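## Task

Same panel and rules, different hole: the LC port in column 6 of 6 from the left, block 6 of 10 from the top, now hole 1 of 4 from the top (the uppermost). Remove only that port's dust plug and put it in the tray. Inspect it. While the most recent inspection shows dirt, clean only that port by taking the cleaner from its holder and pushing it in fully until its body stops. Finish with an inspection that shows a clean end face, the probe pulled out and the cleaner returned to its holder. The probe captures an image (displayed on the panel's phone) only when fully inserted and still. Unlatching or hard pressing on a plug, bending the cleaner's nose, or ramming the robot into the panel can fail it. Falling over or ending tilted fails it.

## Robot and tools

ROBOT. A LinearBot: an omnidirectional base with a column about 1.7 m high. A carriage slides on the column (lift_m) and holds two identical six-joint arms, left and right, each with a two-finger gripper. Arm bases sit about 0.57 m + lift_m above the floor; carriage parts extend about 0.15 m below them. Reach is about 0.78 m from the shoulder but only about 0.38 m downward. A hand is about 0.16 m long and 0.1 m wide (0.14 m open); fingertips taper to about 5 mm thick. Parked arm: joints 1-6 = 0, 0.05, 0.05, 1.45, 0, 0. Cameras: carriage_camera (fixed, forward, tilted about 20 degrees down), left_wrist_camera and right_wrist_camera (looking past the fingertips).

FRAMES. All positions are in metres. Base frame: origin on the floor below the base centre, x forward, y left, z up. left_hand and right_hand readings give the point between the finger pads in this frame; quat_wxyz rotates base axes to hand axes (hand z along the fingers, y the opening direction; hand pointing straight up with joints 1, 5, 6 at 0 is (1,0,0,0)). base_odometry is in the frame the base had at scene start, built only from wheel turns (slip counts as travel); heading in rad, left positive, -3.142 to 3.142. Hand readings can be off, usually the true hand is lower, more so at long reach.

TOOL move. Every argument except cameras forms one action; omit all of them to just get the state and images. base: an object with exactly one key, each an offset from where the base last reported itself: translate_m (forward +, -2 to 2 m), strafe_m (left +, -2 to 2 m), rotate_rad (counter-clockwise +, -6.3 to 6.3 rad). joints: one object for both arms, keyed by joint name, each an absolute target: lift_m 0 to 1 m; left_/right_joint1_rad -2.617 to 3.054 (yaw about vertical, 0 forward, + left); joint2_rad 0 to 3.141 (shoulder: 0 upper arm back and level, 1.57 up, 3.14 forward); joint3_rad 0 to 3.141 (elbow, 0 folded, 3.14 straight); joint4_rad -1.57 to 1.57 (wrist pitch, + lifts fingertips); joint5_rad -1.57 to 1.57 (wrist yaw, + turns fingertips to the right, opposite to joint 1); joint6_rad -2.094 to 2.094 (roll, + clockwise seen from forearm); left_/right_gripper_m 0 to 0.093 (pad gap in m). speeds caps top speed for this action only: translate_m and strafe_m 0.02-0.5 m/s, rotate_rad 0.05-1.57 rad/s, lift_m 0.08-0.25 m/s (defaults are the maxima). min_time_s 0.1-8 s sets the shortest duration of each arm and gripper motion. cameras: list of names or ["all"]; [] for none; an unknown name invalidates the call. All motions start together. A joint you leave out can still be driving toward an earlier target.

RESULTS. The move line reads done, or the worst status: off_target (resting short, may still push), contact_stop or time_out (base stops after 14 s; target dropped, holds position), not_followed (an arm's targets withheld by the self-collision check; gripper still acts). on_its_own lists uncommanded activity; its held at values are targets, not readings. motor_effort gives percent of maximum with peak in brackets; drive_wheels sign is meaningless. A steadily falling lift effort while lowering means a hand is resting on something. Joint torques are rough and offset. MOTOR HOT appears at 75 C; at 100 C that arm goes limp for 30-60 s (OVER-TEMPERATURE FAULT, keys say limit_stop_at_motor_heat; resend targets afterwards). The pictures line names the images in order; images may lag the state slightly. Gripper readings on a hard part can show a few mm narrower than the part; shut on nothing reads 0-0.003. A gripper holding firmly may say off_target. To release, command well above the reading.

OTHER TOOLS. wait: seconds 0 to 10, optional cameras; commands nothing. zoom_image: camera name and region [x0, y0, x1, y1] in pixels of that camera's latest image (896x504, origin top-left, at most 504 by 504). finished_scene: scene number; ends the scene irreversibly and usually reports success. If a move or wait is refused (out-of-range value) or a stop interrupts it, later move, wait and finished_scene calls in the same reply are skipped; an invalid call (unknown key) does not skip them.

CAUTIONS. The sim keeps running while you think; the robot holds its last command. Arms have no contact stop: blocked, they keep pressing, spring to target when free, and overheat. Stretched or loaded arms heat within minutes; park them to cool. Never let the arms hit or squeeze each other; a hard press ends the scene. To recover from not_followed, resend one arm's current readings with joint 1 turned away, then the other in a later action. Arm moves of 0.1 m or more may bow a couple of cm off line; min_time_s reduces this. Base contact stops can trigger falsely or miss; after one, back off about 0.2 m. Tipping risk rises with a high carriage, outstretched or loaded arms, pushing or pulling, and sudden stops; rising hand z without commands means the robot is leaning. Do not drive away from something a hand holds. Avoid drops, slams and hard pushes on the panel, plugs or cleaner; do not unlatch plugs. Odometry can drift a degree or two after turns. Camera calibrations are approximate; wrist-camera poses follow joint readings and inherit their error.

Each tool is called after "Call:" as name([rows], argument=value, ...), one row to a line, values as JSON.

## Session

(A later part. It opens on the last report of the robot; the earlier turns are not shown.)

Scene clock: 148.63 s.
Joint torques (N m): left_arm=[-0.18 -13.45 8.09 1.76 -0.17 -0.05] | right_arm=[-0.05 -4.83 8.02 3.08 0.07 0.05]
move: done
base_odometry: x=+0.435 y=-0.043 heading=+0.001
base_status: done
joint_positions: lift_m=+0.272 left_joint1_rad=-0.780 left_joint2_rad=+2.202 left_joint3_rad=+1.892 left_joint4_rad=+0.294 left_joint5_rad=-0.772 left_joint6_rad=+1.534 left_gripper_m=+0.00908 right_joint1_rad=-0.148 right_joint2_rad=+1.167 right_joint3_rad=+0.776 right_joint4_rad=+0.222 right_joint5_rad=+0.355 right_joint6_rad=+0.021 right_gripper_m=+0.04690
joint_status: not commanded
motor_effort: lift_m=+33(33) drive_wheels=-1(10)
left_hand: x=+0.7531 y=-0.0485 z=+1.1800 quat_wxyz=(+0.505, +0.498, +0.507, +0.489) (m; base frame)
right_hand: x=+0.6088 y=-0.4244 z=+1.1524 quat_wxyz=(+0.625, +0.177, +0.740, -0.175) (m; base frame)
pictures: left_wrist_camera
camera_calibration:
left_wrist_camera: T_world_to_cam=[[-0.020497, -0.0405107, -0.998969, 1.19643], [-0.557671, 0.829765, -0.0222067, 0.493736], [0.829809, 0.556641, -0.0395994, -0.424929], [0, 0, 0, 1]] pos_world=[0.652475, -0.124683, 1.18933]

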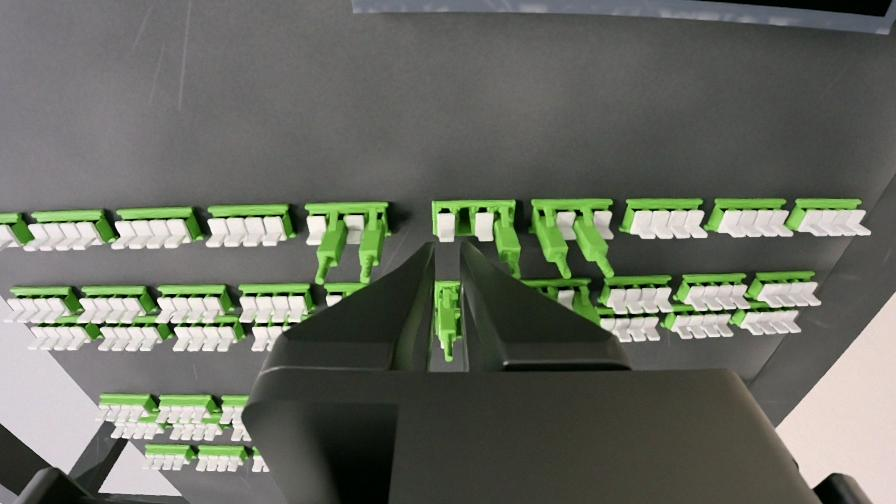

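Call:
move(base={"translate_m": 0.005}, joints={"lift_m":0.2727}, speeds={"translate_m": 0.02,"lift_m":0.08}, cameras=["left_wrist_camera"])

Call:
zoom_image(camera="left_wrist_camera", region=[400, 200, 500, 300])

Scene clock: 152.60 s.
Joint torques (N m): left_arm=[-0.17 -13.5 8.12 1.75 -0.17 -0.07] | right_arm=[-0.01 -4.83 8.08 3.1 0.07 0.05]
move: done
base_odometry: x=+0.440 y=-0.043 heading=+0.001
base_status: done
joint_positions: lift_m=+0.273 left_joint1_rad=-0.780 left_joint2_rad=+2.202 left_joint3_rad=+1.892 left_joint4_rad=+0.293 left_joint5_rad=-0.772 left_joint6_rad=+1.534 left_gripper_m=+0.00908 right_joint1_rad=-0.148 right_joint2_rad=+1.167 right_joint3_rad=+0.776 right_joint4_rad=+0.222 right_joint5_rad=+0.355 right_joint6_rad=+0.021 right_gripper_m=+0.04690
joint_status: all done
motor_effort: lift_m=+35(37) drive_wheels=-1(8)
left_hand: x=+0.7531 y=-0.0485 z=+1.1802 quat_wxyz=(+0.505, +0.499, +0.507, +0.489) (m; base frame)
right_hand: x=+0.6088 y=-0.4244 z=+1.1526 quat_wxyz=(+0.625, +0.177, +0.740, -0.175) (m; base frame)
pictures: left_wrist_camera
camera_calibration:
left_wrist_camera: T_world_to_cam=[[-0.0208033, -0.0402352, -0.998974, 1.19677], [-0.557669, 0.829777, -0.0218073, 0.493265], [0.829803, 0.556643, -0.0397, -0.424802], [0, 0, 0, 1]] pos_world=[0.652477, -0.124685, 1.18943]

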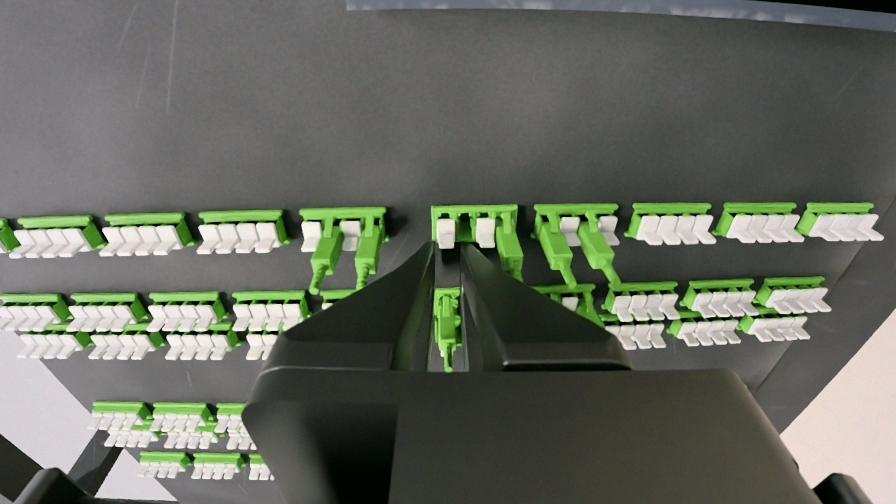

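Scaled by 5.040 from the camera's 896x504 image, which has a finer 1280x720 frame.

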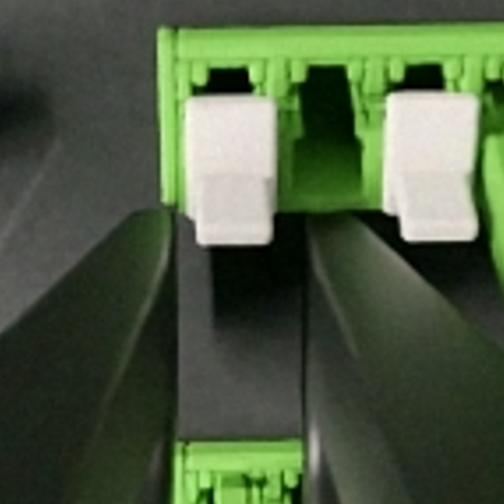

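Call:
move(base={"translate_m": 0.005}, joints={"lift_m":0.2729}, speeds={"translate_m": 0.02,"lift_m":0.08}, cameras=["left_wrist_camera"])

Call:
zoom_image(camera="left_wrist_camera", region=[400, 200, 500, 300])

Scene clock: 157.13 s.
Joint torques (N m): left_arm=[0.47 -13.35 8.2 1.77 0.1 -0.05] | right_arm=[-0.03 -4.79 8.03 3.09 0.07 0.05]
move: done
base_odometry: x=+0.445 y=-0.043 heading=+0.002
base_status: done
joint_positions: lift_m=+0.273 left_joint1_rad=-0.785 left_joint2_rad=+2.202 left_joint3_rad=+1.892 left_joint4_rad=+0.293 left_joint5_rad=-0.791 left_joint6_rad=+1.534 left_gripper_m=+0.00908 right_joint1_rad=-0.148 right_joint2_rad=+1.167 right_joint3_rad=+0.776 right_joint4_rad=+0.221 right_joint5_rad=+0.355 right_joint6_rad=+0.021 right_gripper_m=+0.04690
joint_status: all done
motor_effort: lift_m=+36(37) drive_wheels=+3(9)
left_hand: x=+0.7512 y=-0.0480 z=+1.1803 quat_wxyz=(+0.502, +0.495, +0.510, +0.492) (m; base frame)
right_hand: x=+0.6087 y=-0.4244 z=+1.1527 quat_wxyz=(+0.624, +0.177, +0.740, -0.175) (m; base frame)
pictures: left_wrist_camera
camera_calibration:
left_wrist_camera: T_world_to_cam=[[-0.0203108, -0.039567, -0.99901, 1.19662], [-0.568654, 0.822308, -0.0210072, 0.498801], [0.822326, 0.567665, -0.0392017, -0.417888], [0, 0, 0, 1]] pos_world=[0.651589, -0.125601, 1.18953]

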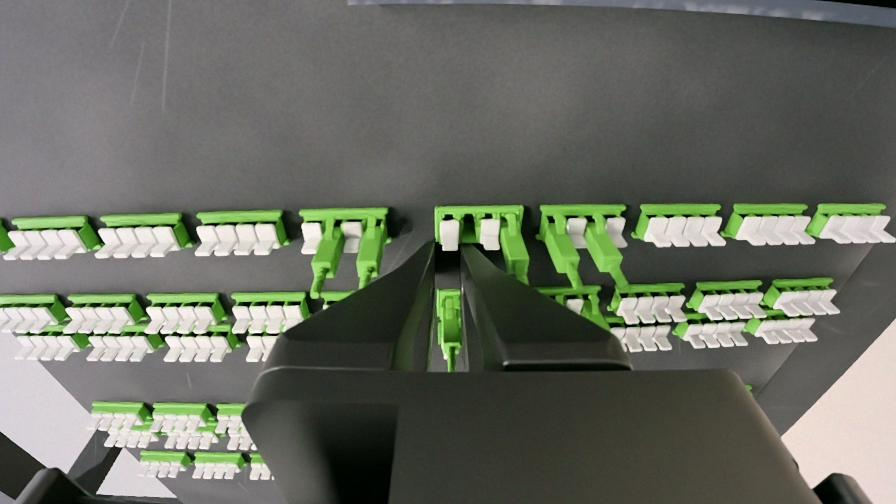

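Scaled by 5.040 from the camera's 896x504 image, which has a finer 1280x720 frame.

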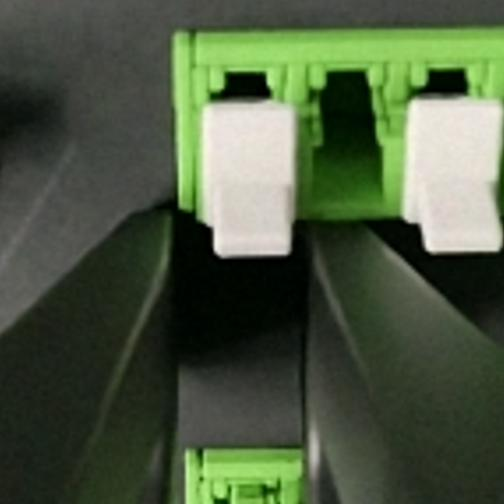

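Call:
move(base={"translate_m": -0.002}, speeds={"translate_m": 0.02}, cameras=[])

Call:
move(joints={"left_joint5_rad":-0.784,"left_gripper_m":0.0065}, min_time_s=1, cameras=["left_wrist_camera"])

Call:
zoom_image(camera="left_wrist_camera", region=[400, 200, 500, 300])

Scene clock: 163.67 s.
Joint torques (N m): left_arm=[0.46 -13.49 8.1 1.72 0.11 -0.05] | right_arm=[-0.06 -4.83 8.09 3.1 0.08 0.05]
move: done
base_odometry: x=+0.443 y=-0.043 heading=+0.002
base_status: done
joint_positions: lift_m=+0.273 left_joint1_rad=-0.784 left_joint2_rad=+2.202 left_joint3_rad=+1.892 left_joint4_rad=+0.293 left_joint5_rad=-0.790 left_joint6_rad=+1.534 left_gripper_m=+0.00908 right_joint1_rad=-0.148 right_joint2_rad=+1.167 right_joint3_rad=+0.776 right_joint4_rad=+0.221 right_joint5_rad=+0.355 right_joint6_rad=+0.021 right_gripper_m=+0.04690
joint_status: not commanded
motor_effort: lift_m=+35(36) drive_wheels=+2(8)
left_hand: x=+0.7518 y=-0.0474 z=+1.1803 quat_wxyz=(+0.501, +0.495, +0.511, +0.492) (m; base frame)
right_hand: x=+0.6087 y=-0.4244 z=+1.1526 quat_wxyz=(+0.624, +0.177, +0.740, -0.175) (m; base frame)
pictures: none
No camera images: "cameras" was empty.

Scene clock: 164.97 s.
Joint torques (N m): left_arm=[0.31 -13.44 8.06 1.78 0.07 -0.07] | right_arm=[-0.05 -4.83 8.08 3.1 0.07 0.05]
move: done
base_odometry: x=+0.443 y=-0.043 heading=+0.002
base_status: not commanded
joint_positions: lift_m=+0.273 left_joint1_rad=-0.784 left_joint2_rad=+2.202 left_joint3_rad=+1.892 left_joint4_rad=+0.293 left_joint5_rad=-0.790 left_joint6_rad=+1.534 left_gripper_m=+0.00658 right_joint1_rad=-0.148 right_joint2_rad=+1.167 right_joint3_rad=+0.776 right_joint4_rad=+0.221 right_joint5_rad=+0.355 right_joint6_rad=+0.021 right_gripper_m=+0.04690
joint_status: all done
motor_effort: lift_m=+35(35) drive_wheels=+2(2)
left_hand: x=+0.7518 y=-0.0474 z=+1.1803 quat_wxyz=(+0.501, +0.495, +0.511, +0.492) (m; base frame)
right_hand: x=+0.6087 y=-0.4244 z=+1.1526 quat_wxyz=(+0.624, +0.177, +0.740, -0.175) (m; base frame)
pictures: left_wrist_camera
camera_calibration:
left_wrist_camera: T_world_to_cam=[[-0.0202771, -0.0395829, -0.999011, 1.19663], [-0.569315, 0.821851, -0.021008, 0.499024], [0.821869, 0.568326, -0.0391999, -0.418344], [0, 0, 0, 1]] pos_world=[0.65219, -0.125002, 1.18953]

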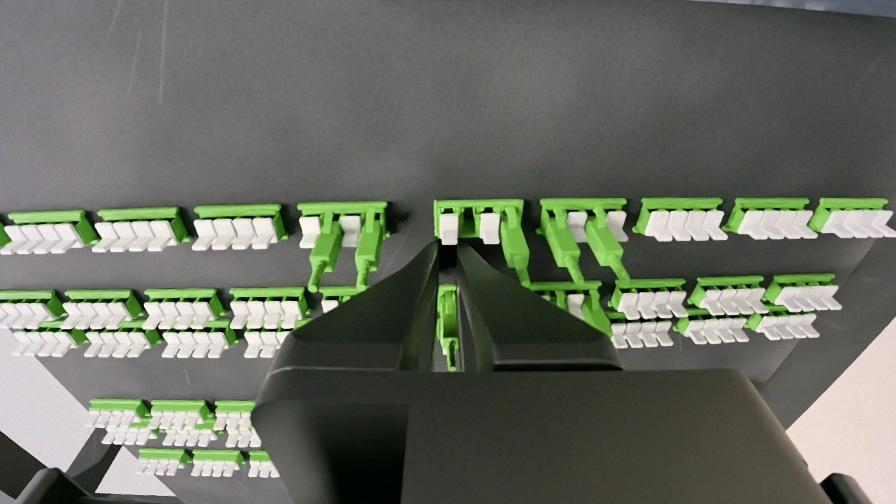

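Scaled by 5.040 from the camera's 896x504 image, which has a finer 1280x720 frame.

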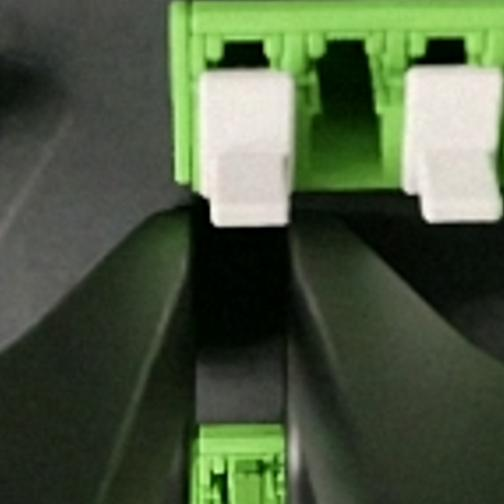

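Call:
move(base={"translate_m": -0.05}, speeds={"translate_m": 0.08}, cameras=[])

Call:
move(joints={"left_joint5_rad":-0.86,"left_joint6_rad":0.0,"lift_m":0.2775,"left_gripper_m":0.012}, min_time_s=2, speeds={"lift_m":0.08}, cameras=["left_wrist_camera","carriage_camera"])

Call:
zoom_image(camera="left_wrist_camera", region=[370, 100, 530, 260])

Scene clock: 204.03 s.
Joint torques (N m): left_arm=[0.34 -13.49 7.99 1.79 0.03 -0.04] | right_arm=[-0.05 -4.92 8.09 3.1 0.07 0.05]
move: done
base_odometry: x=+0.394 y=-0.043 heading=+0.002
base_status: done
joint_positions: lift_m=+0.273 left_joint1_rad=-0.783 left_joint2_rad=+2.202 left_joint3_rad=+1.892 left_joint4_rad=+0.293 left_joint5_rad=-0.790 left_joint6_rad=+1.534 left_gripper_m=+0.00658 right_joint1_rad=-0.148 right_joint2_rad=+1.167 right_joint3_rad=+0.776 right_joint4_rad=+0.221 right_joint5_rad=+0.355 right_joint6_rad=+0.021 right_gripper_m=+0.04690
joint_status: not commanded
motor_effort: lift_m=+35(35) drive_wheels=+0(9)
left_hand: x=+0.7520 y=-0.0470 z=+1.1803 quat_wxyz=(+0.501, +0.495, +0.511, +0.493) (m; base frame)
right_hand: x=+0.6087 y=-0.4244 z=+1.1526 quat_wxyz=(+0.624, +0.177, +0.740, -0.175) (m; base frame)
pictures: none
No camera images: "cameras" was empty.

Scene clock: 206.50 s.
Joint torques (N m): left_arm=[0.39 -13.33 7.91 1.67 -0.21 -0.1] | right_arm=[-0.03 -4.85 8.12 3.07 0.07 0.05]
move: done
base_odometry: x=+0.394 y=-0.043 heading=+0.002
base_status: not commanded
joint_positions: lift_m=+0.277 left_joint1_rad=-0.783 left_joint2_rad=+2.202 left_joint3_rad=+1.894 left_joint4_rad=+0.296 left_joint5_rad=-0.844 left_joint6_rad=+0.008 left_gripper_m=+0.01192 right_joint1_rad=-0.148 right_joint2_rad=+1.167 right_joint3_rad=+0.775 right_joint4_rad=+0.224 right_joint5_rad=+0.355 right_joint6_rad=+0.021 right_gripper_m=+0.04690
joint_status: all done
motor_effort: lift_m=+34(40) drive_wheels=+0(2)
left_hand: x=+0.7518 y=-0.0376 z=+1.1866 quat_wxyz=(+0.704, -0.015, +0.710, +0.028) (m; base frame)
right_hand: x=+0.6089 y=-0.4244 z=+1.1576 quat_wxyz=(+0.625, +0.177, +0.740, -0.175) (m; base frame)
pictures: carriage_camera, left_wrist_camera
camera_calibration:
carriage_camera: T_world_to_cam=[[0.0471794, -0.998877, 0.00432653, -0.0144813], [-0.351189, -0.020642, -0.936077, 1.26384], [0.935115, 0.0426441, -0.351769, 0.317976], [0, 0, 0, 1]] pos_world=[0.147185, -0.00193668, 1.29497]
left_wrist_camera: T_world_to_cam=[[0.05256, -0.998615, -0.00220903, -0.0703142], [-0.569825, -0.0281748, -0.821283, 1.40916], [0.820084, 0.0444254, -0.570517, 0.188402], [0, 0, 0, 1]] pos_world=[0.652165, -0.0388839, 1.26465]

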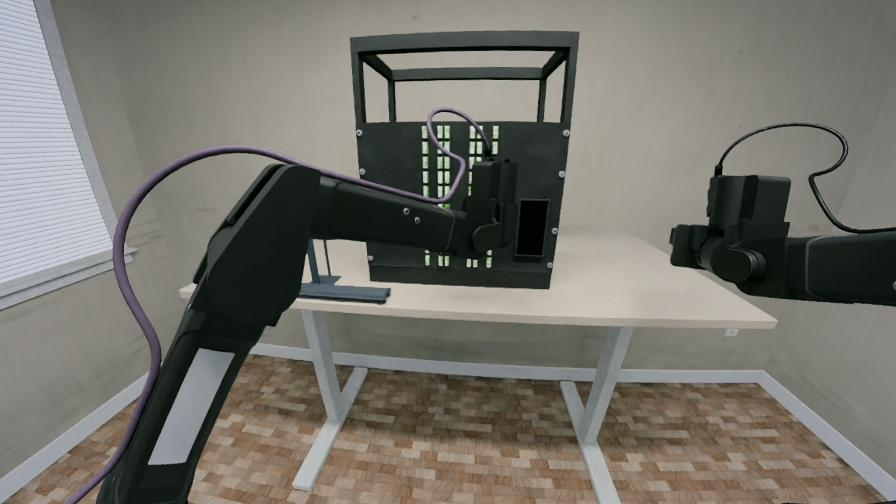

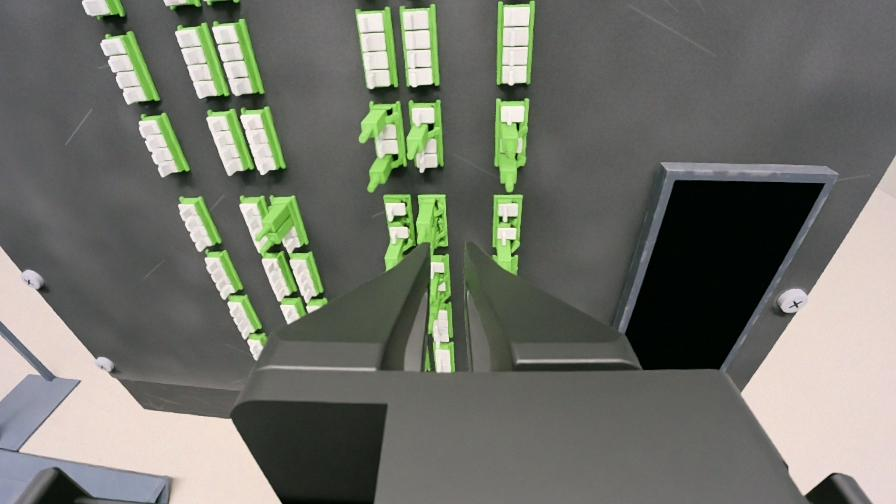

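Scaled by 3.150 from the camera's 896x504 image, which has a finer 1280x720 frame.

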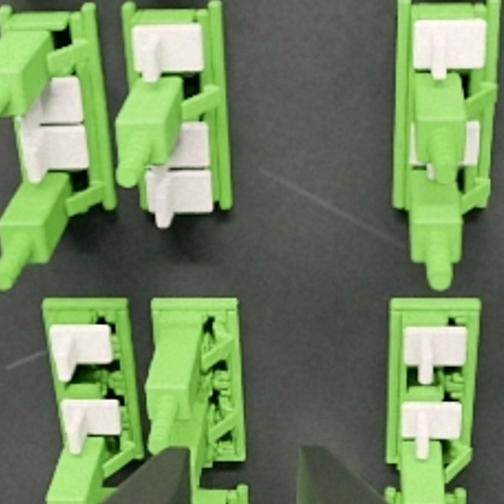

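Call:
move(base={"strafe_m": -0.019}, speeds={"strafe_m": 0.05}, cameras=[])

Call:
move(base={"translate_m": 0.03}, speeds={"translate_m": 0.05}, cameras=["left_wrist_camera"])

Call:
zoom_image(camera="left_wrist_camera", region=[380, 160, 520, 300])

Scene clock: 216.57 s.
Joint torques (N m): left_arm=[0.31 -13.31 7.86 1.66 -0.18 -0.14] | right_arm=[0.05 -4.85 8.12 3.07 0.07 0.05]
move: done
base_odometry: x=+0.393 y=-0.062 heading=+0.002
base_status: done
joint_positions: lift_m=+0.277 left_joint1_rad=-0.782 left_joint2_rad=+2.202 left_joint3_rad=+1.894 left_joint4_rad=+0.296 left_joint5_rad=-0.846 left_joint6_rad=+0.007 left_gripper_m=+0.01192 right_joint1_rad=-0.149 right_joint2_rad=+1.167 right_joint3_rad=+0.775 right_joint4_rad=+0.224 right_joint5_rad=+0.356 right_joint6_rad=+0.021 right_gripper_m=+0.04690
joint_status: not commanded
motor_effort: lift_m=+34(34) drive_wheels=+2(10)
left_hand: x=+0.7521 y=-0.0369 z=+1.1866 quat_wxyz=(+0.704, -0.017, +0.710, +0.028) (m; base frame)
right_hand: x=+0.6087 y=-0.4249 z=+1.1576 quat_wxyz=(+0.625, +0.178, +0.740, -0.176) (m; base frame)
pictures: none
No camera images: "cameras" was empty.

Scene clock: 217.67 s.
Joint torques (N m): left_arm=[0.24 -13.23 7.88 1.69 -0.17 -0.14] | right_arm=[0.03 -4.85 8.12 3.08 0.07 0.05]
move: done
base_odometry: x=+0.423 y=-0.061 heading=+0.003
base_status: done
joint_positions: lift_m=+0.277 left_joint1_rad=-0.782 left_joint2_rad=+2.202 left_joint3_rad=+1.894 left_joint4_rad=+0.296 left_joint5_rad=-0.847 left_joint6_rad=+0.007 left_gripper_m=+0.01192 right_joint1_rad=-0.149 right_joint2_rad=+1.167 right_joint3_rad=+0.775 right_joint4_rad=+0.223 right_joint5_rad=+0.356 right_joint6_rad=+0.021 right_gripper_m=+0.04690
joint_status: not commanded
motor_effort: lift_m=+34(34) drive_wheels=-3(11)
left_hand: x=+0.7520 y=-0.0368 z=+1.1866 quat_wxyz=(+0.704, -0.017, +0.710, +0.028) (m; base frame)
right_hand: x=+0.6087 y=-0.4249 z=+1.1574 quat_wxyz=(+0.625, +0.178, +0.740, -0.176) (m; base frame)
pictures: left_wrist_camera
camera_calibration:
left_wrist_camera: T_world_to_cam=[[0.0555899, -0.998453, -0.000659271, -0.0736624], [-0.569638, -0.0311729, -0.821304, 1.40912], [0.820013, 0.0460317, -0.57049, 0.188213], [0, 0, 0, 1]] pos_world=[0.652447, -0.0382859, 1.26464]

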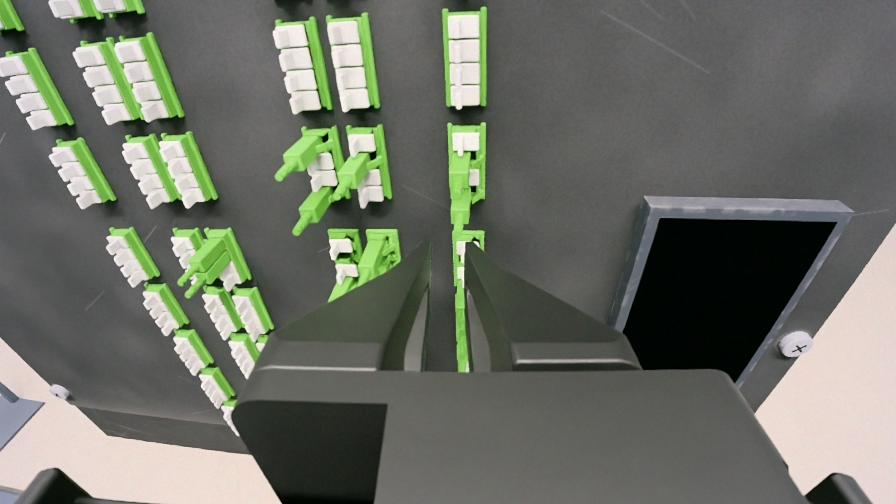

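Scaled by 3.600 from the camera's 896x504 image, which has a finer 1280x720 frame.

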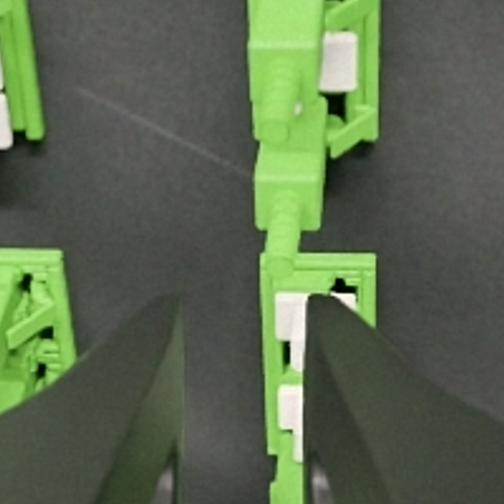

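Call:
move(base={"strafe_m": -0.005}, joints={"lift_m":0.276}, speeds={"strafe_m": 0.02,"lift_m":0.08}, cameras=[])

Call:
move(base={"translate_m": 0.006}, speeds={"translate_m": 0.03}, cameras=["left_wrist_camera"])

Call:
zoom_image(camera="left_wrist_camera", region=[380, 160, 520, 300])

Scene clock: 226.57 s.
Joint torques (N m): left_arm=[-0.12 -13.29 7.75 1.66 -0.18 -0.16] | right_arm=[0.01 -4.92 8.12 3.09 0.09 0.05]
move: done
base_odometry: x=+0.423 y=-0.066 heading=+0.003
base_status: done
joint_positions: lift_m=+0.276 left_joint1_rad=-0.781 left_joint2_rad=+2.202 left_joint3_rad=+1.894 left_joint4_rad=+0.295 left_joint5_rad=-0.848 left_joint6_rad=+0.007 left_gripper_m=+0.01192 right_joint1_rad=-0.149 right_joint2_rad=+1.167 right_joint3_rad=+0.775 right_joint4_rad=+0.222 right_joint5_rad=+0.354 right_joint6_rad=+0.021 right_gripper_m=+0.04690
joint_status: all done
motor_effort: lift_m=+33(34) drive_wheels=-1(6)
left_hand: x=+0.7526 y=-0.0358 z=+1.1850 quat_wxyz=(+0.704, -0.018, +0.710, +0.029) (m; base frame)
right_hand: x=+0.6088 y=-0.4245 z=+1.1556 quat_wxyz=(+0.624, +0.177, +0.741, -0.175) (m; base frame)
pictures: none
No camera images: "cameras" was empty.

Scene clock: 227.27 s.
Joint torques (N m): left_arm=[-0.13 -13.38 7.92 1.66 -0.19 -0.13] | right_arm=[0.02 -5 8.13 3.08 0.08 0.05]
move: done
base_odometry: x=+0.429 y=-0.066 heading=+0.004
base_status: done
joint_positions: lift_m=+0.276 left_joint1_rad=-0.780 left_joint2_rad=+2.202 left_joint3_rad=+1.894 left_joint4_rad=+0.294 left_joint5_rad=-0.848 left_joint6_rad=+0.006 left_gripper_m=+0.01192 right_joint1_rad=-0.149 right_joint2_rad=+1.167 right_joint3_rad=+0.775 right_joint4_rad=+0.222 right_joint5_rad=+0.354 right_joint6_rad=+0.021 right_gripper_m=+0.04690
joint_status: not commanded
motor_effort: lift_m=+33(33) drive_wheels=+3(9)
left_hand: x=+0.7529 y=-0.0352 z=+1.1848 quat_wxyz=(+0.703, -0.018, +0.710, +0.030) (m; base frame)
right_hand: x=+0.6088 y=-0.4245 z=+1.1556 quat_wxyz=(+0.624, +0.177, +0.741, -0.175) (m; base frame)
pictures: left_wrist_camera
camera_calibration:
left_wrist_camera: T_world_to_cam=[[0.0594664, -0.99823, -0.0011057, -0.0744859], [-0.570335, -0.0330668, -0.820746, 1.40808], [0.819257, 0.0494374, -0.571292, 0.188077], [0, 0, 0, 1]] pos_world=[0.653426, -0.0370913, 1.26304]

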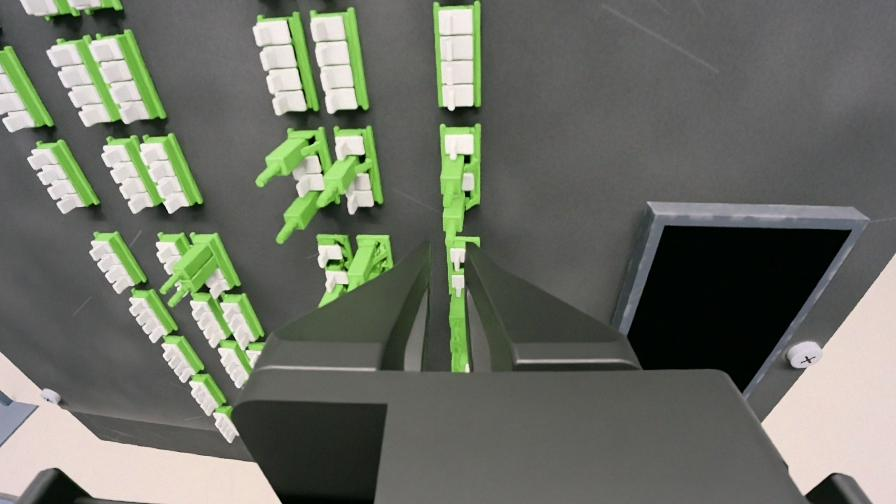

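Scaled by 3.600 from the camera's 896x504 image, which has a finer 1280x720 frame.

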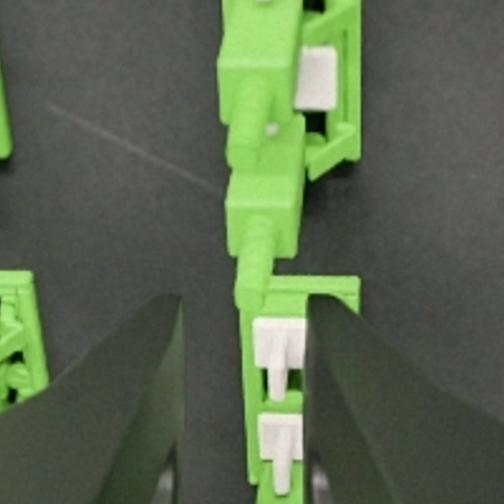

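Call:
move(base={"strafe_m": -0.003}, speeds={"strafe_m": 0.02}, cameras=[])

Call:
move(base={"translate_m": 0.005}, speeds={"translate_m": 0.03}, cameras=["left_wrist_camera"])

Call:
zoom_image(camera="left_wrist_camera", region=[380, 160, 520, 300])

Scene clock: 232.07 s.
Joint torques (N m): left_arm=[0.25 -13.44 8.02 1.68 -0.2 -0.11] | right_arm=[0.08 -4.85 8.18 3.09 0.08 0.05]
move: done
base_odometry: x=+0.429 y=-0.069 heading=+0.004
base_status: done
joint_positions: lift_m=+0.276 left_joint1_rad=-0.782 left_joint2_rad=+2.202 left_joint3_rad=+1.894 left_joint4_rad=+0.294 left_joint5_rad=-0.848 left_joint6_rad=+0.006 left_gripper_m=+0.01192 right_joint1_rad=-0.150 right_joint2_rad=+1.167 right_joint3_rad=+0.775 right_joint4_rad=+0.222 right_joint5_rad=+0.355 right_joint6_rad=+0.021 right_gripper_m=+0.04690
joint_status: not commanded
motor_effort: lift_m=+33(33) drive_wheels=+3(6)
left_hand: x=+0.7522 y=-0.0364 z=+1.1848 quat_wxyz=(+0.703, -0.018, +0.710, +0.029) (m; base frame)
right_hand: x=+0.6086 y=-0.4249 z=+1.1556 quat_wxyz=(+0.624, +0.177, +0.740, -0.176) (m; base frame)
pictures: none
No camera images: "cameras" was empty.

Scene clock: 232.73 s.
Joint torques (N m): left_arm=[0.08 -13.41 7.82 1.69 -0.19 -0.08] | right_arm=[0.12 -4.86 8.1 3.08 0.08 0.05]
move: done
base_odometry: x=+0.434 y=-0.069 heading=+0.004
base_status: done
joint_positions: lift_m=+0.276 left_joint1_rad=-0.781 left_joint2_rad=+2.202 left_joint3_rad=+1.894 left_joint4_rad=+0.294 left_joint5_rad=-0.849 left_joint6_rad=+0.006 left_gripper_m=+0.01192 right_joint1_rad=-0.150 right_joint2_rad=+1.167 right_joint3_rad=+0.775 right_joint4_rad=+0.222 right_joint5_rad=+0.355 right_joint6_rad=+0.021 right_gripper_m=+0.04690
joint_status: not commanded
motor_effort: lift_m=+33(33) drive_wheels=+2(12)
left_hand: x=+0.7525 y=-0.0356 z=+1.1847 quat_wxyz=(+0.703, -0.018, +0.710, +0.030) (m; base frame)
right_hand: x=+0.6086 y=-0.4249 z=+1.1556 quat_wxyz=(+0.624, +0.177, +0.740, -0.176) (m; base frame)
pictures: left_wrist_camera
camera_calibration:
left_wrist_camera: T_world_to_cam=[[0.0594269, -0.998231, -0.00171517, -0.0741666], [-0.570773, -0.0325697, -0.820462, 1.40771], [0.818955, 0.0497365, -0.571699, 0.189096], [0, 0, 0, 1]] pos_world=[0.653026, -0.0375919, 1.26295]

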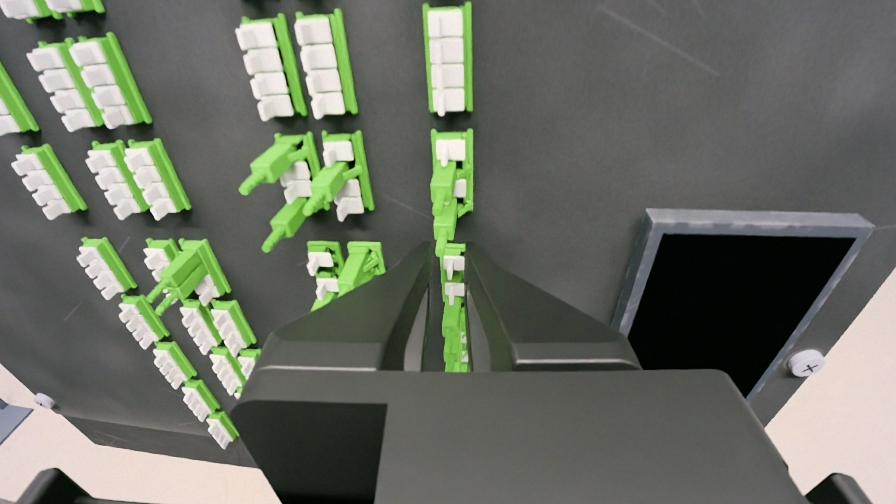

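Scaled by 3.600 from the camera's 896x504 image, which has a finer 1280x720 frame.

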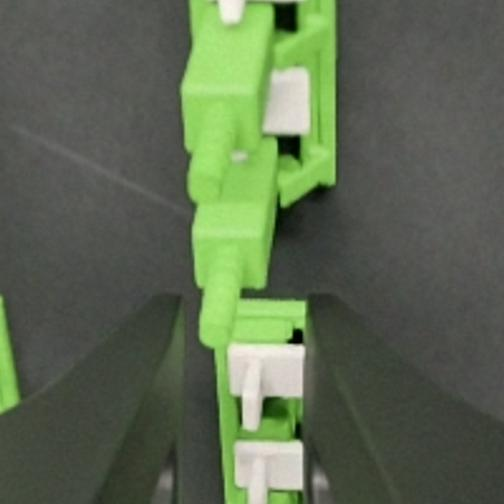

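Call:
move(base={"translate_m": 0.006}, speeds={"translate_m": 0.03}, cameras=["left_wrist_camera"])

Call:
zoom_image(camera="left_wrist_camera", region=[380, 180, 520, 320])

Scene clock: 236.47 s.
Joint torques (N m): left_arm=[0.51 -13.29 7.9 1.65 -0.14 -0.09] | right_arm=[0.1 -4.89 8.14 3.09 0.08 0.05]
move: done
base_odometry: x=+0.440 y=-0.069 heading=+0.004
base_status: done
joint_positions: lift_m=+0.276 left_joint1_rad=-0.785 left_joint2_rad=+2.202 left_joint3_rad=+1.894 left_joint4_rad=+0.294 left_joint5_rad=-0.850 left_joint6_rad=+0.006 left_gripper_m=+0.01192 right_joint1_rad=-0.150 right_joint2_rad=+1.167 right_joint3_rad=+0.775 right_joint4_rad=+0.222 right_joint5_rad=+0.355 right_joint6_rad=+0.021 right_gripper_m=+0.04690
joint_status: not commanded
motor_effort: lift_m=+33(33) drive_wheels=+0(9)
left_hand: x=+0.7511 y=-0.0376 z=+1.1847 quat_wxyz=(+0.703, -0.017, +0.710, +0.029) (m; base frame)
right_hand: x=+0.6086 y=-0.4249 z=+1.1556 quat_wxyz=(+0.624, +0.177, +0.740, -0.176) (m; base frame)
pictures: left_wrist_camera
camera_calibration:
left_wrist_camera: T_world_to_cam=[[0.0563563, -0.99841, -0.00102104, -0.074554], [-0.570609, -0.0313694, -0.820623, 1.40695], [0.819286, 0.0468299, -0.571469, 0.189768], [0, 0, 0, 1]] pos_world=[0.651544, -0.0391872, 1.26294]

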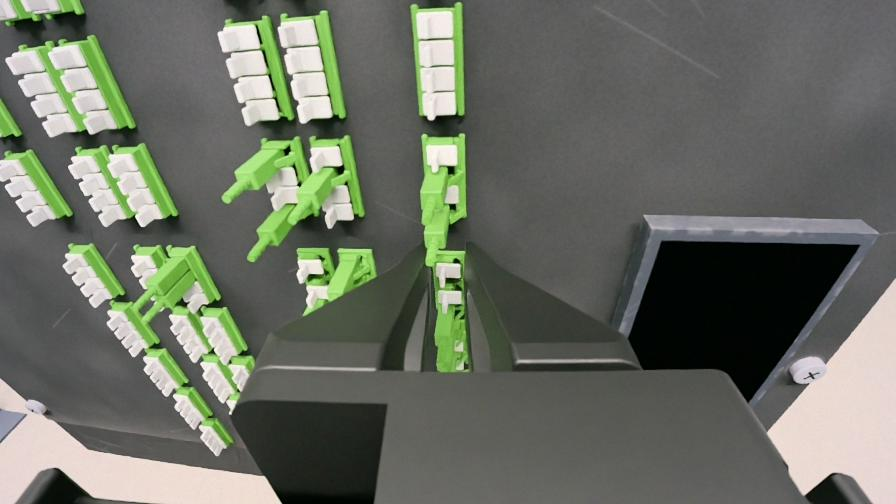

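Scaled by 3.600 from the camera's 896x504 image, which has a finer 1280x720 frame.

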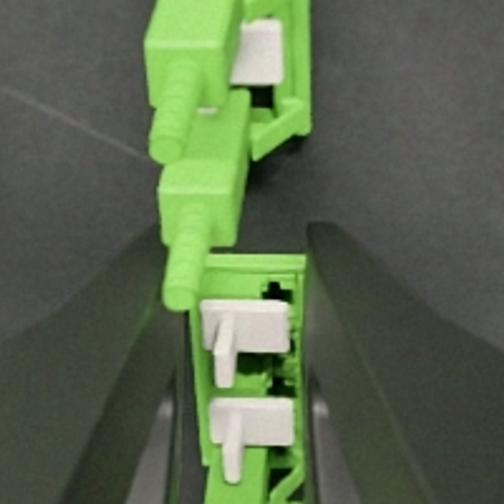

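Call:
move(base={"strafe_m": 0.0015}, speeds={"strafe_m": 0.02}, cameras=[])

Call:
move(joints={"left_gripper_m":0.006}, min_time_s=1.5, cameras=["left_wrist_camera"])

Call:
zoom_image(camera="left_wrist_camera", region=[380, 180, 520, 320])

Scene clock: 251.87 s.
Joint torques (N m): left_arm=[0.34 -13.33 7.76 1.64 -0.14 -0.13] | right_arm=[0.1 -4.85 8.1 3.09 0.08 0.05]
move: done
base_odometry: x=+0.440 y=-0.068 heading=+0.004
base_status: done
joint_positions: lift_m=+0.276 left_joint1_rad=-0.785 left_joint2_rad=+2.202 left_joint3_rad=+1.894 left_joint4_rad=+0.294 left_joint5_rad=-0.849 left_joint6_rad=+0.006 left_gripper_m=+0.01193 right_joint1_rad=-0.150 right_joint2_rad=+1.167 right_joint3_rad=+0.775 right_joint4_rad=+0.222 right_joint5_rad=+0.354 right_joint6_rad=+0.021 right_gripper_m=+0.04690
joint_status: not commanded
motor_effort: lift_m=+33(33) drive_wheels=-2(3)
left_hand: x=+0.7510 y=-0.0380 z=+1.1847 quat_wxyz=(+0.703, -0.017, +0.710, +0.028) (m; base frame)
right_hand: x=+0.6087 y=-0.4248 z=+1.1556 quat_wxyz=(+0.624, +0.177, +0.740, -0.175) (m; base frame)
pictures: none
No camera images: "cameras" was empty.

Scene clock: 253.67 s.
Joint torques (N m): left_arm=[0.49 -13.2 7.91 1.66 -0.13 0.33] | right_arm=[0.06 -4.88 8.12 3.09 0.08 0.05]
move: done
base_odometry: x=+0.440 y=-0.068 heading=+0.004
base_status: not commanded
joint_positions: lift_m=+0.276 left_joint1_rad=-0.785 left_joint2_rad=+2.202 left_joint3_rad=+1.894 left_joint4_rad=+0.294 left_joint5_rad=-0.849 left_joint6_rad=-0.035 left_gripper_m=+0.00613 right_joint1_rad=-0.150 right_joint2_rad=+1.167 right_joint3_rad=+0.775 right_joint4_rad=+0.222 right_joint5_rad=+0.354 right_joint6_rad=+0.021 right_gripper_m=+0.04690
joint_status: all done
motor_effort: lift_m=+33(33) drive_wheels=-2(2)
left_hand: x=+0.7510 y=-0.0380 z=+1.1847 quat_wxyz=(+0.704, -0.031, +0.710, +0.014) (m; base frame)
right_hand: x=+0.6087 y=-0.4248 z=+1.1556 quat_wxyz=(+0.624, +0.177, +0.740, -0.175) (m; base frame)
pictures: left_wrist_camera
camera_calibration:
left_wrist_camera: T_world_to_cam=[[0.0551949, -0.997699, 0.039363, -0.12191], [-0.568551, -0.0638123, -0.820169, 1.40358], [0.820794, 0.0228893, -0.570765, 0.187], [0, 0, 0, 1]] pos_world=[0.651248, -0.0363445, 1.26271]

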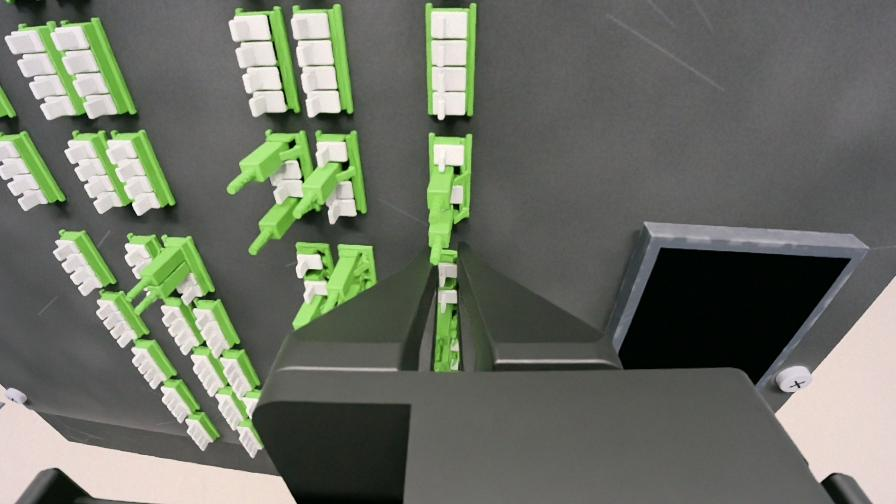

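Scaled by 3.600 from the camera's 896x504 image, which has a finer 1280x720 frame.

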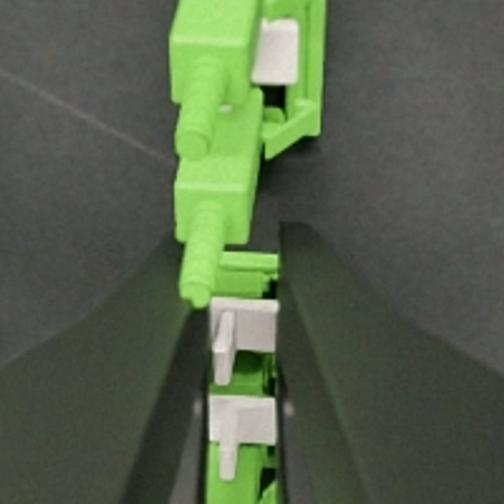

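Call:
move(joints={"left_gripper_m":0.011}, min_time_s=0.8, cameras=[])

Call:
move(joints={"lift_m":0.2732,"left_joint6_rad":0.0}, base={"strafe_m":0.0015}, speeds={"strafe_m": 0.02,"lift_m":0.08}, cameras=["left_wrist_camera"])

Call:
zoom_image(camera="left_wrist_camera", region=[380, 180, 520, 320])

Scene clock: 261.77 s.
Joint torques (N m): left_arm=[0.31 -13.5 7.75 1.66 -0.18 0.05] | right_arm=[0.08 -4.86 8.1 3.09 0.08 0.05]
move: done
base_odometry: x=+0.440 y=-0.068 heading=+0.004
base_status: not commanded
joint_positions: lift_m=+0.276 left_joint1_rad=-0.785 left_joint2_rad=+2.202 left_joint3_rad=+1.894 left_joint4_rad=+0.294 left_joint5_rad=-0.849 left_joint6_rad=-0.007 left_gripper_m=+0.01093 right_joint1_rad=-0.150 right_joint2_rad=+1.167 right_joint3_rad=+0.775 right_joint4_rad=+0.222 right_joint5_rad=+0.354 right_joint6_rad=+0.021 right_gripper_m=+0.04690
joint_status: all done
motor_effort: lift_m=+33(33) drive_wheels=-2(2)
left_hand: x=+0.7510 y=-0.0380 z=+1.1847 quat_wxyz=(+0.703, -0.021, +0.710, +0.023) (m; base frame)
right_hand: x=+0.6087 y=-0.4248 z=+1.1556 quat_wxyz=(+0.624, +0.177, +0.740, -0.175) (m; base frame)
pictures: none
No camera images: "cameras" was empty.

Scene clock: 262.23 s.
Joint torques (N m): left_arm=[0.64 -13.42 7.87 1.66 -0.2 0.02] | right_arm=[0.06 -4.89 8.1 3.12 0.09 0.05]
move: done
base_odometry: x=+0.440 y=-0.066 heading=+0.003
base_status: done
joint_positions: lift_m=+0.273 left_joint1_rad=-0.787 left_joint2_rad=+2.203 left_joint3_rad=+1.894 left_joint4_rad=+0.291 left_joint5_rad=-0.846 left_joint6_rad=-0.006 left_gripper_m=+0.01094 right_joint1_rad=-0.149 right_joint2_rad=+1.168 right_joint3_rad=+0.775 right_joint4_rad=+0.220 right_joint5_rad=+0.354 right_joint6_rad=+0.021 right_gripper_m=+0.04690
joint_status: all done
motor_effort: lift_m=+34(41) drive_wheels=+3(5)
left_hand: x=+0.7508 y=-0.0393 z=+1.1807 quat_wxyz=(+0.703, -0.019, +0.711, +0.023) (m; base frame)
right_hand: x=+0.6087 y=-0.4246 z=+1.1521 quat_wxyz=(+0.623, +0.177, +0.741, -0.175) (m; base frame)
pictures: left_wrist_camera
camera_calibration:
left_wrist_camera: T_world_to_cam=[[0.0508143, -0.998673, 0.0083651, -0.0831489], [-0.572493, -0.0359906, -0.81912, 1.40283], [0.818334, 0.036834, -0.573562, 0.190579], [0, 0, 0, 1]] pos_world=[0.651379, -0.0395697, 1.25909]

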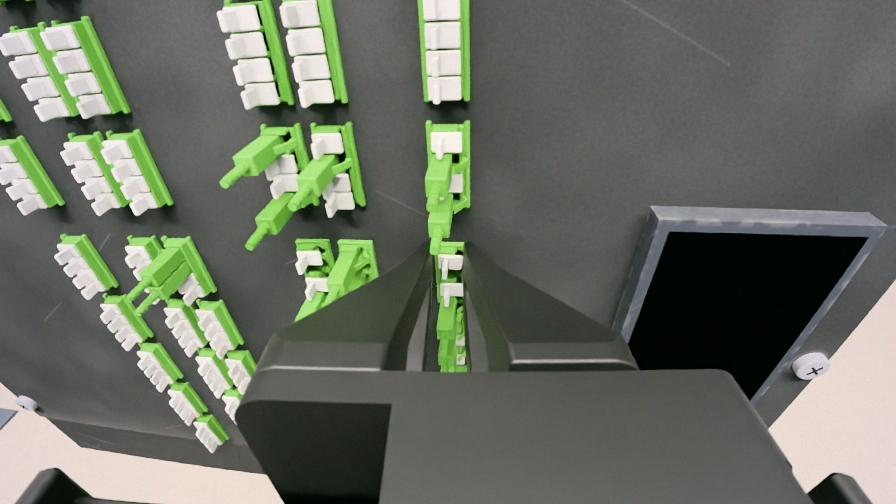

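Scaled by 3.600 from the camera's 896x504 image, which has a finer 1280x720 frame.

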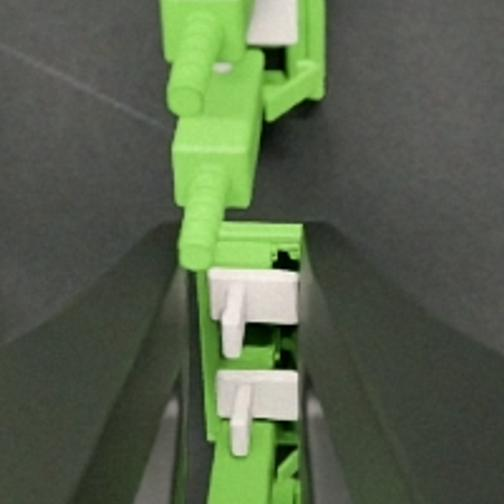

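Call:
move(base={"translate_m":-0.003}, speeds={"translate_m": 0.02}, cameras=["left_wrist_camera"])

Call:
zoom_image(camera="left_wrist_camera", region=[340, 180, 520, 360])

Scene clock: 269.97 s.
Joint torques (N m): left_arm=[0.54 -13.52 8.02 1.67 -0.19 -0.01] | right_arm=[0.05 -4.9 8.02 3.11 0.08 0.05]
move: done
base_odometry: x=+0.437 y=-0.067 heading=+0.003
base_status: done
joint_positions: lift_m=+0.273 left_joint1_rad=-0.786 left_joint2_rad=+2.203 left_joint3_rad=+1.894 left_joint4_rad=+0.292 left_joint5_rad=-0.847 left_joint6_rad=-0.006 left_gripper_m=+0.01094 right_joint1_rad=-0.149 right_joint2_rad=+1.168 right_joint3_rad=+0.775 right_joint4_rad=+0.219 right_joint5_rad=+0.354 right_joint6_rad=+0.021 right_gripper_m=+0.04690
joint_status: not commanded
motor_effort: lift_m=+34(34) drive_wheels=-1(8)
left_hand: x=+0.7510 y=-0.0387 z=+1.1808 quat_wxyz=(+0.703, -0.019, +0.711, +0.024) (m; base frame)
right_hand: x=+0.6087 y=-0.4246 z=+1.1520 quat_wxyz=(+0.623, +0.177, +0.741, -0.175) (m; base frame)
pictures: left_wrist_camera
camera_calibration:
left_wrist_camera: T_world_to_cam=[[0.0526491, -0.998573, 0.00893164, -0.0846665], [-0.571886, -0.037482, -0.819476, 1.40303], [0.818642, 0.0380368, -0.573043, 0.189659], [0, 0, 0, 1]] pos_world=[0.651567, -0.0391714, 1.25919]

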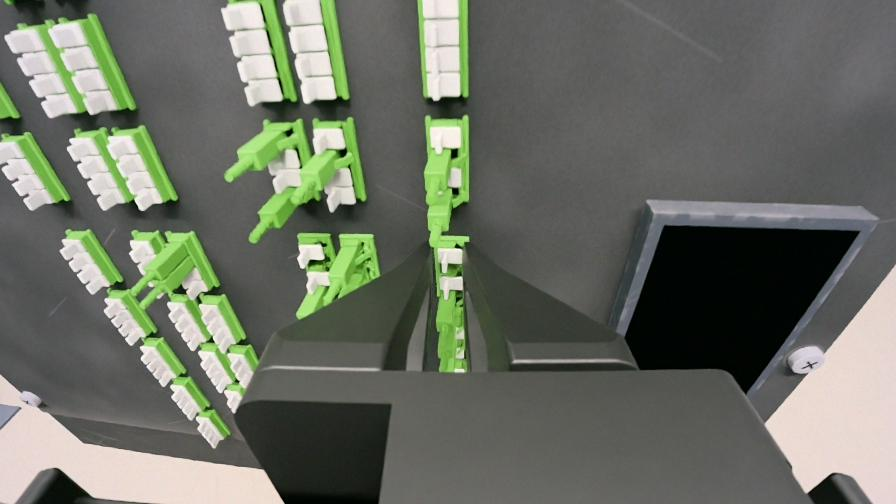

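Scaled by 2.800 from the camera's 896x504 image, which has a finer 1280x720 frame.

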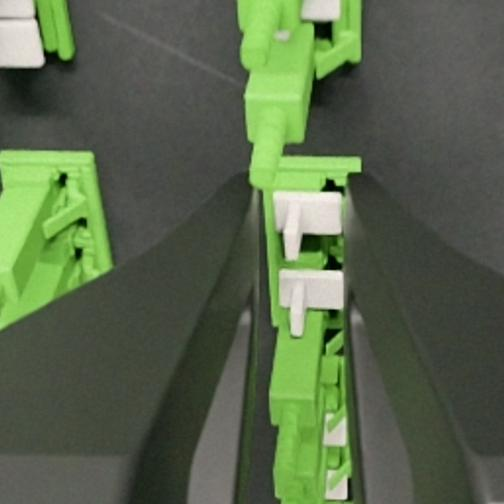

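Call:
move(base={"strafe_m":0.003}, speeds={"strafe_m": 0.02}, cameras=[])

Call:
move(base={"translate_m":0.003}, speeds={"translate_m": 0.02}, cameras=["left_wrist_camera"])

Call:
zoom_image(camera="left_wrist_camera", region=[400, 200, 500, 300])

Scene clock: 277.20 s.
Joint torques (N m): left_arm=[0.64 -13.53 7.77 1.67 -0.15 0.03] | right_arm=[0.01 -4.9 8.12 3.12 0.09 0.05]
move: done
base_odometry: x=+0.437 y=-0.064 heading=+0.003
base_status: done
joint_positions: lift_m=+0.273 left_joint1_rad=-0.787 left_joint2_rad=+2.203 left_joint3_rad=+1.894 left_joint4_rad=+0.292 left_joint5_rad=-0.848 left_joint6_rad=-0.006 left_gripper_m=+0.01094 right_joint1_rad=-0.149 right_joint2_rad=+1.168 right_joint3_rad=+0.775 right_joint4_rad=+0.219 right_joint5_rad=+0.354 right_joint6_rad=+0.021 right_gripper_m=+0.04690
joint_status: not commanded
motor_effort: lift_m=+34(34) drive_wheels=+3(7)
left_hand: x=+0.7507 y=-0.0389 z=+1.1808 quat_wxyz=(+0.703, -0.020, +0.711, +0.024) (m; base frame)
right_hand: x=+0.6088 y=-0.4243 z=+1.1520 quat_wxyz=(+0.623, +0.177, +0.742, -0.175) (m; base frame)
pictures: none
No camera images: "cameras" was empty.

Scene clock: 277.83 s.
Joint torques (N m): left_arm=[0.55 -13.49 7.86 1.66 -0.2 0.06] | right_arm=[0.01 -4.89 8.1 3.13 0.08 0.05]
move: done
base_odometry: x=+0.440 y=-0.064 heading=+0.002
base_status: done
joint_positions: lift_m=+0.273 left_joint1_rad=-0.788 left_joint2_rad=+2.203 left_joint3_rad=+1.894 left_joint4_rad=+0.292 left_joint5_rad=-0.848 left_joint6_rad=-0.006 left_gripper_m=+0.01094 right_joint1_rad=-0.149 right_joint2_rad=+1.168 right_joint3_rad=+0.775 right_joint4_rad=+0.220 right_joint5_rad=+0.355 right_joint6_rad=+0.021 right_gripper_m=+0.04690
joint_status: not commanded
motor_effort: lift_m=+34(34) drive_wheels=+2(7)
left_hand: x=+0.7502 y=-0.0397 z=+1.1808 quat_wxyz=(+0.703, -0.019, +0.711, +0.024) (m; base frame)
right_hand: x=+0.6088 y=-0.4244 z=+1.1521 quat_wxyz=(+0.623, +0.177, +0.741, -0.175) (m; base frame)
pictures: left_wrist_camera
camera_calibration:
left_wrist_camera: T_world_to_cam=[[0.0519224, -0.998614, 0.00858931, -0.0846205], [-0.571942, -0.0367863, -0.819469, 1.4026], [0.818649, 0.0376362, -0.57306, 0.190345], [0, 0, 0, 1]] pos_world=[0.650771, -0.0400708, 1.25919]

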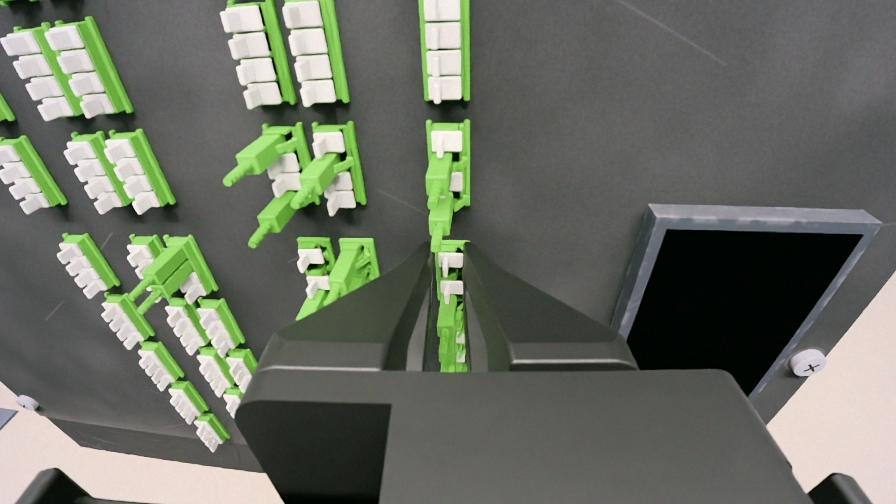

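Scaled by 5.040 from the camera's 896x504 image, which has a finer 1280x720 frame.

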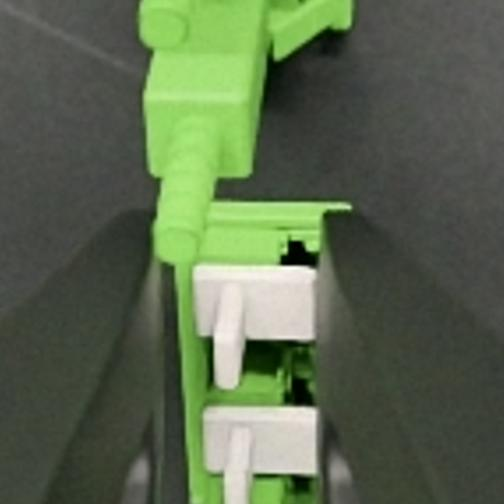

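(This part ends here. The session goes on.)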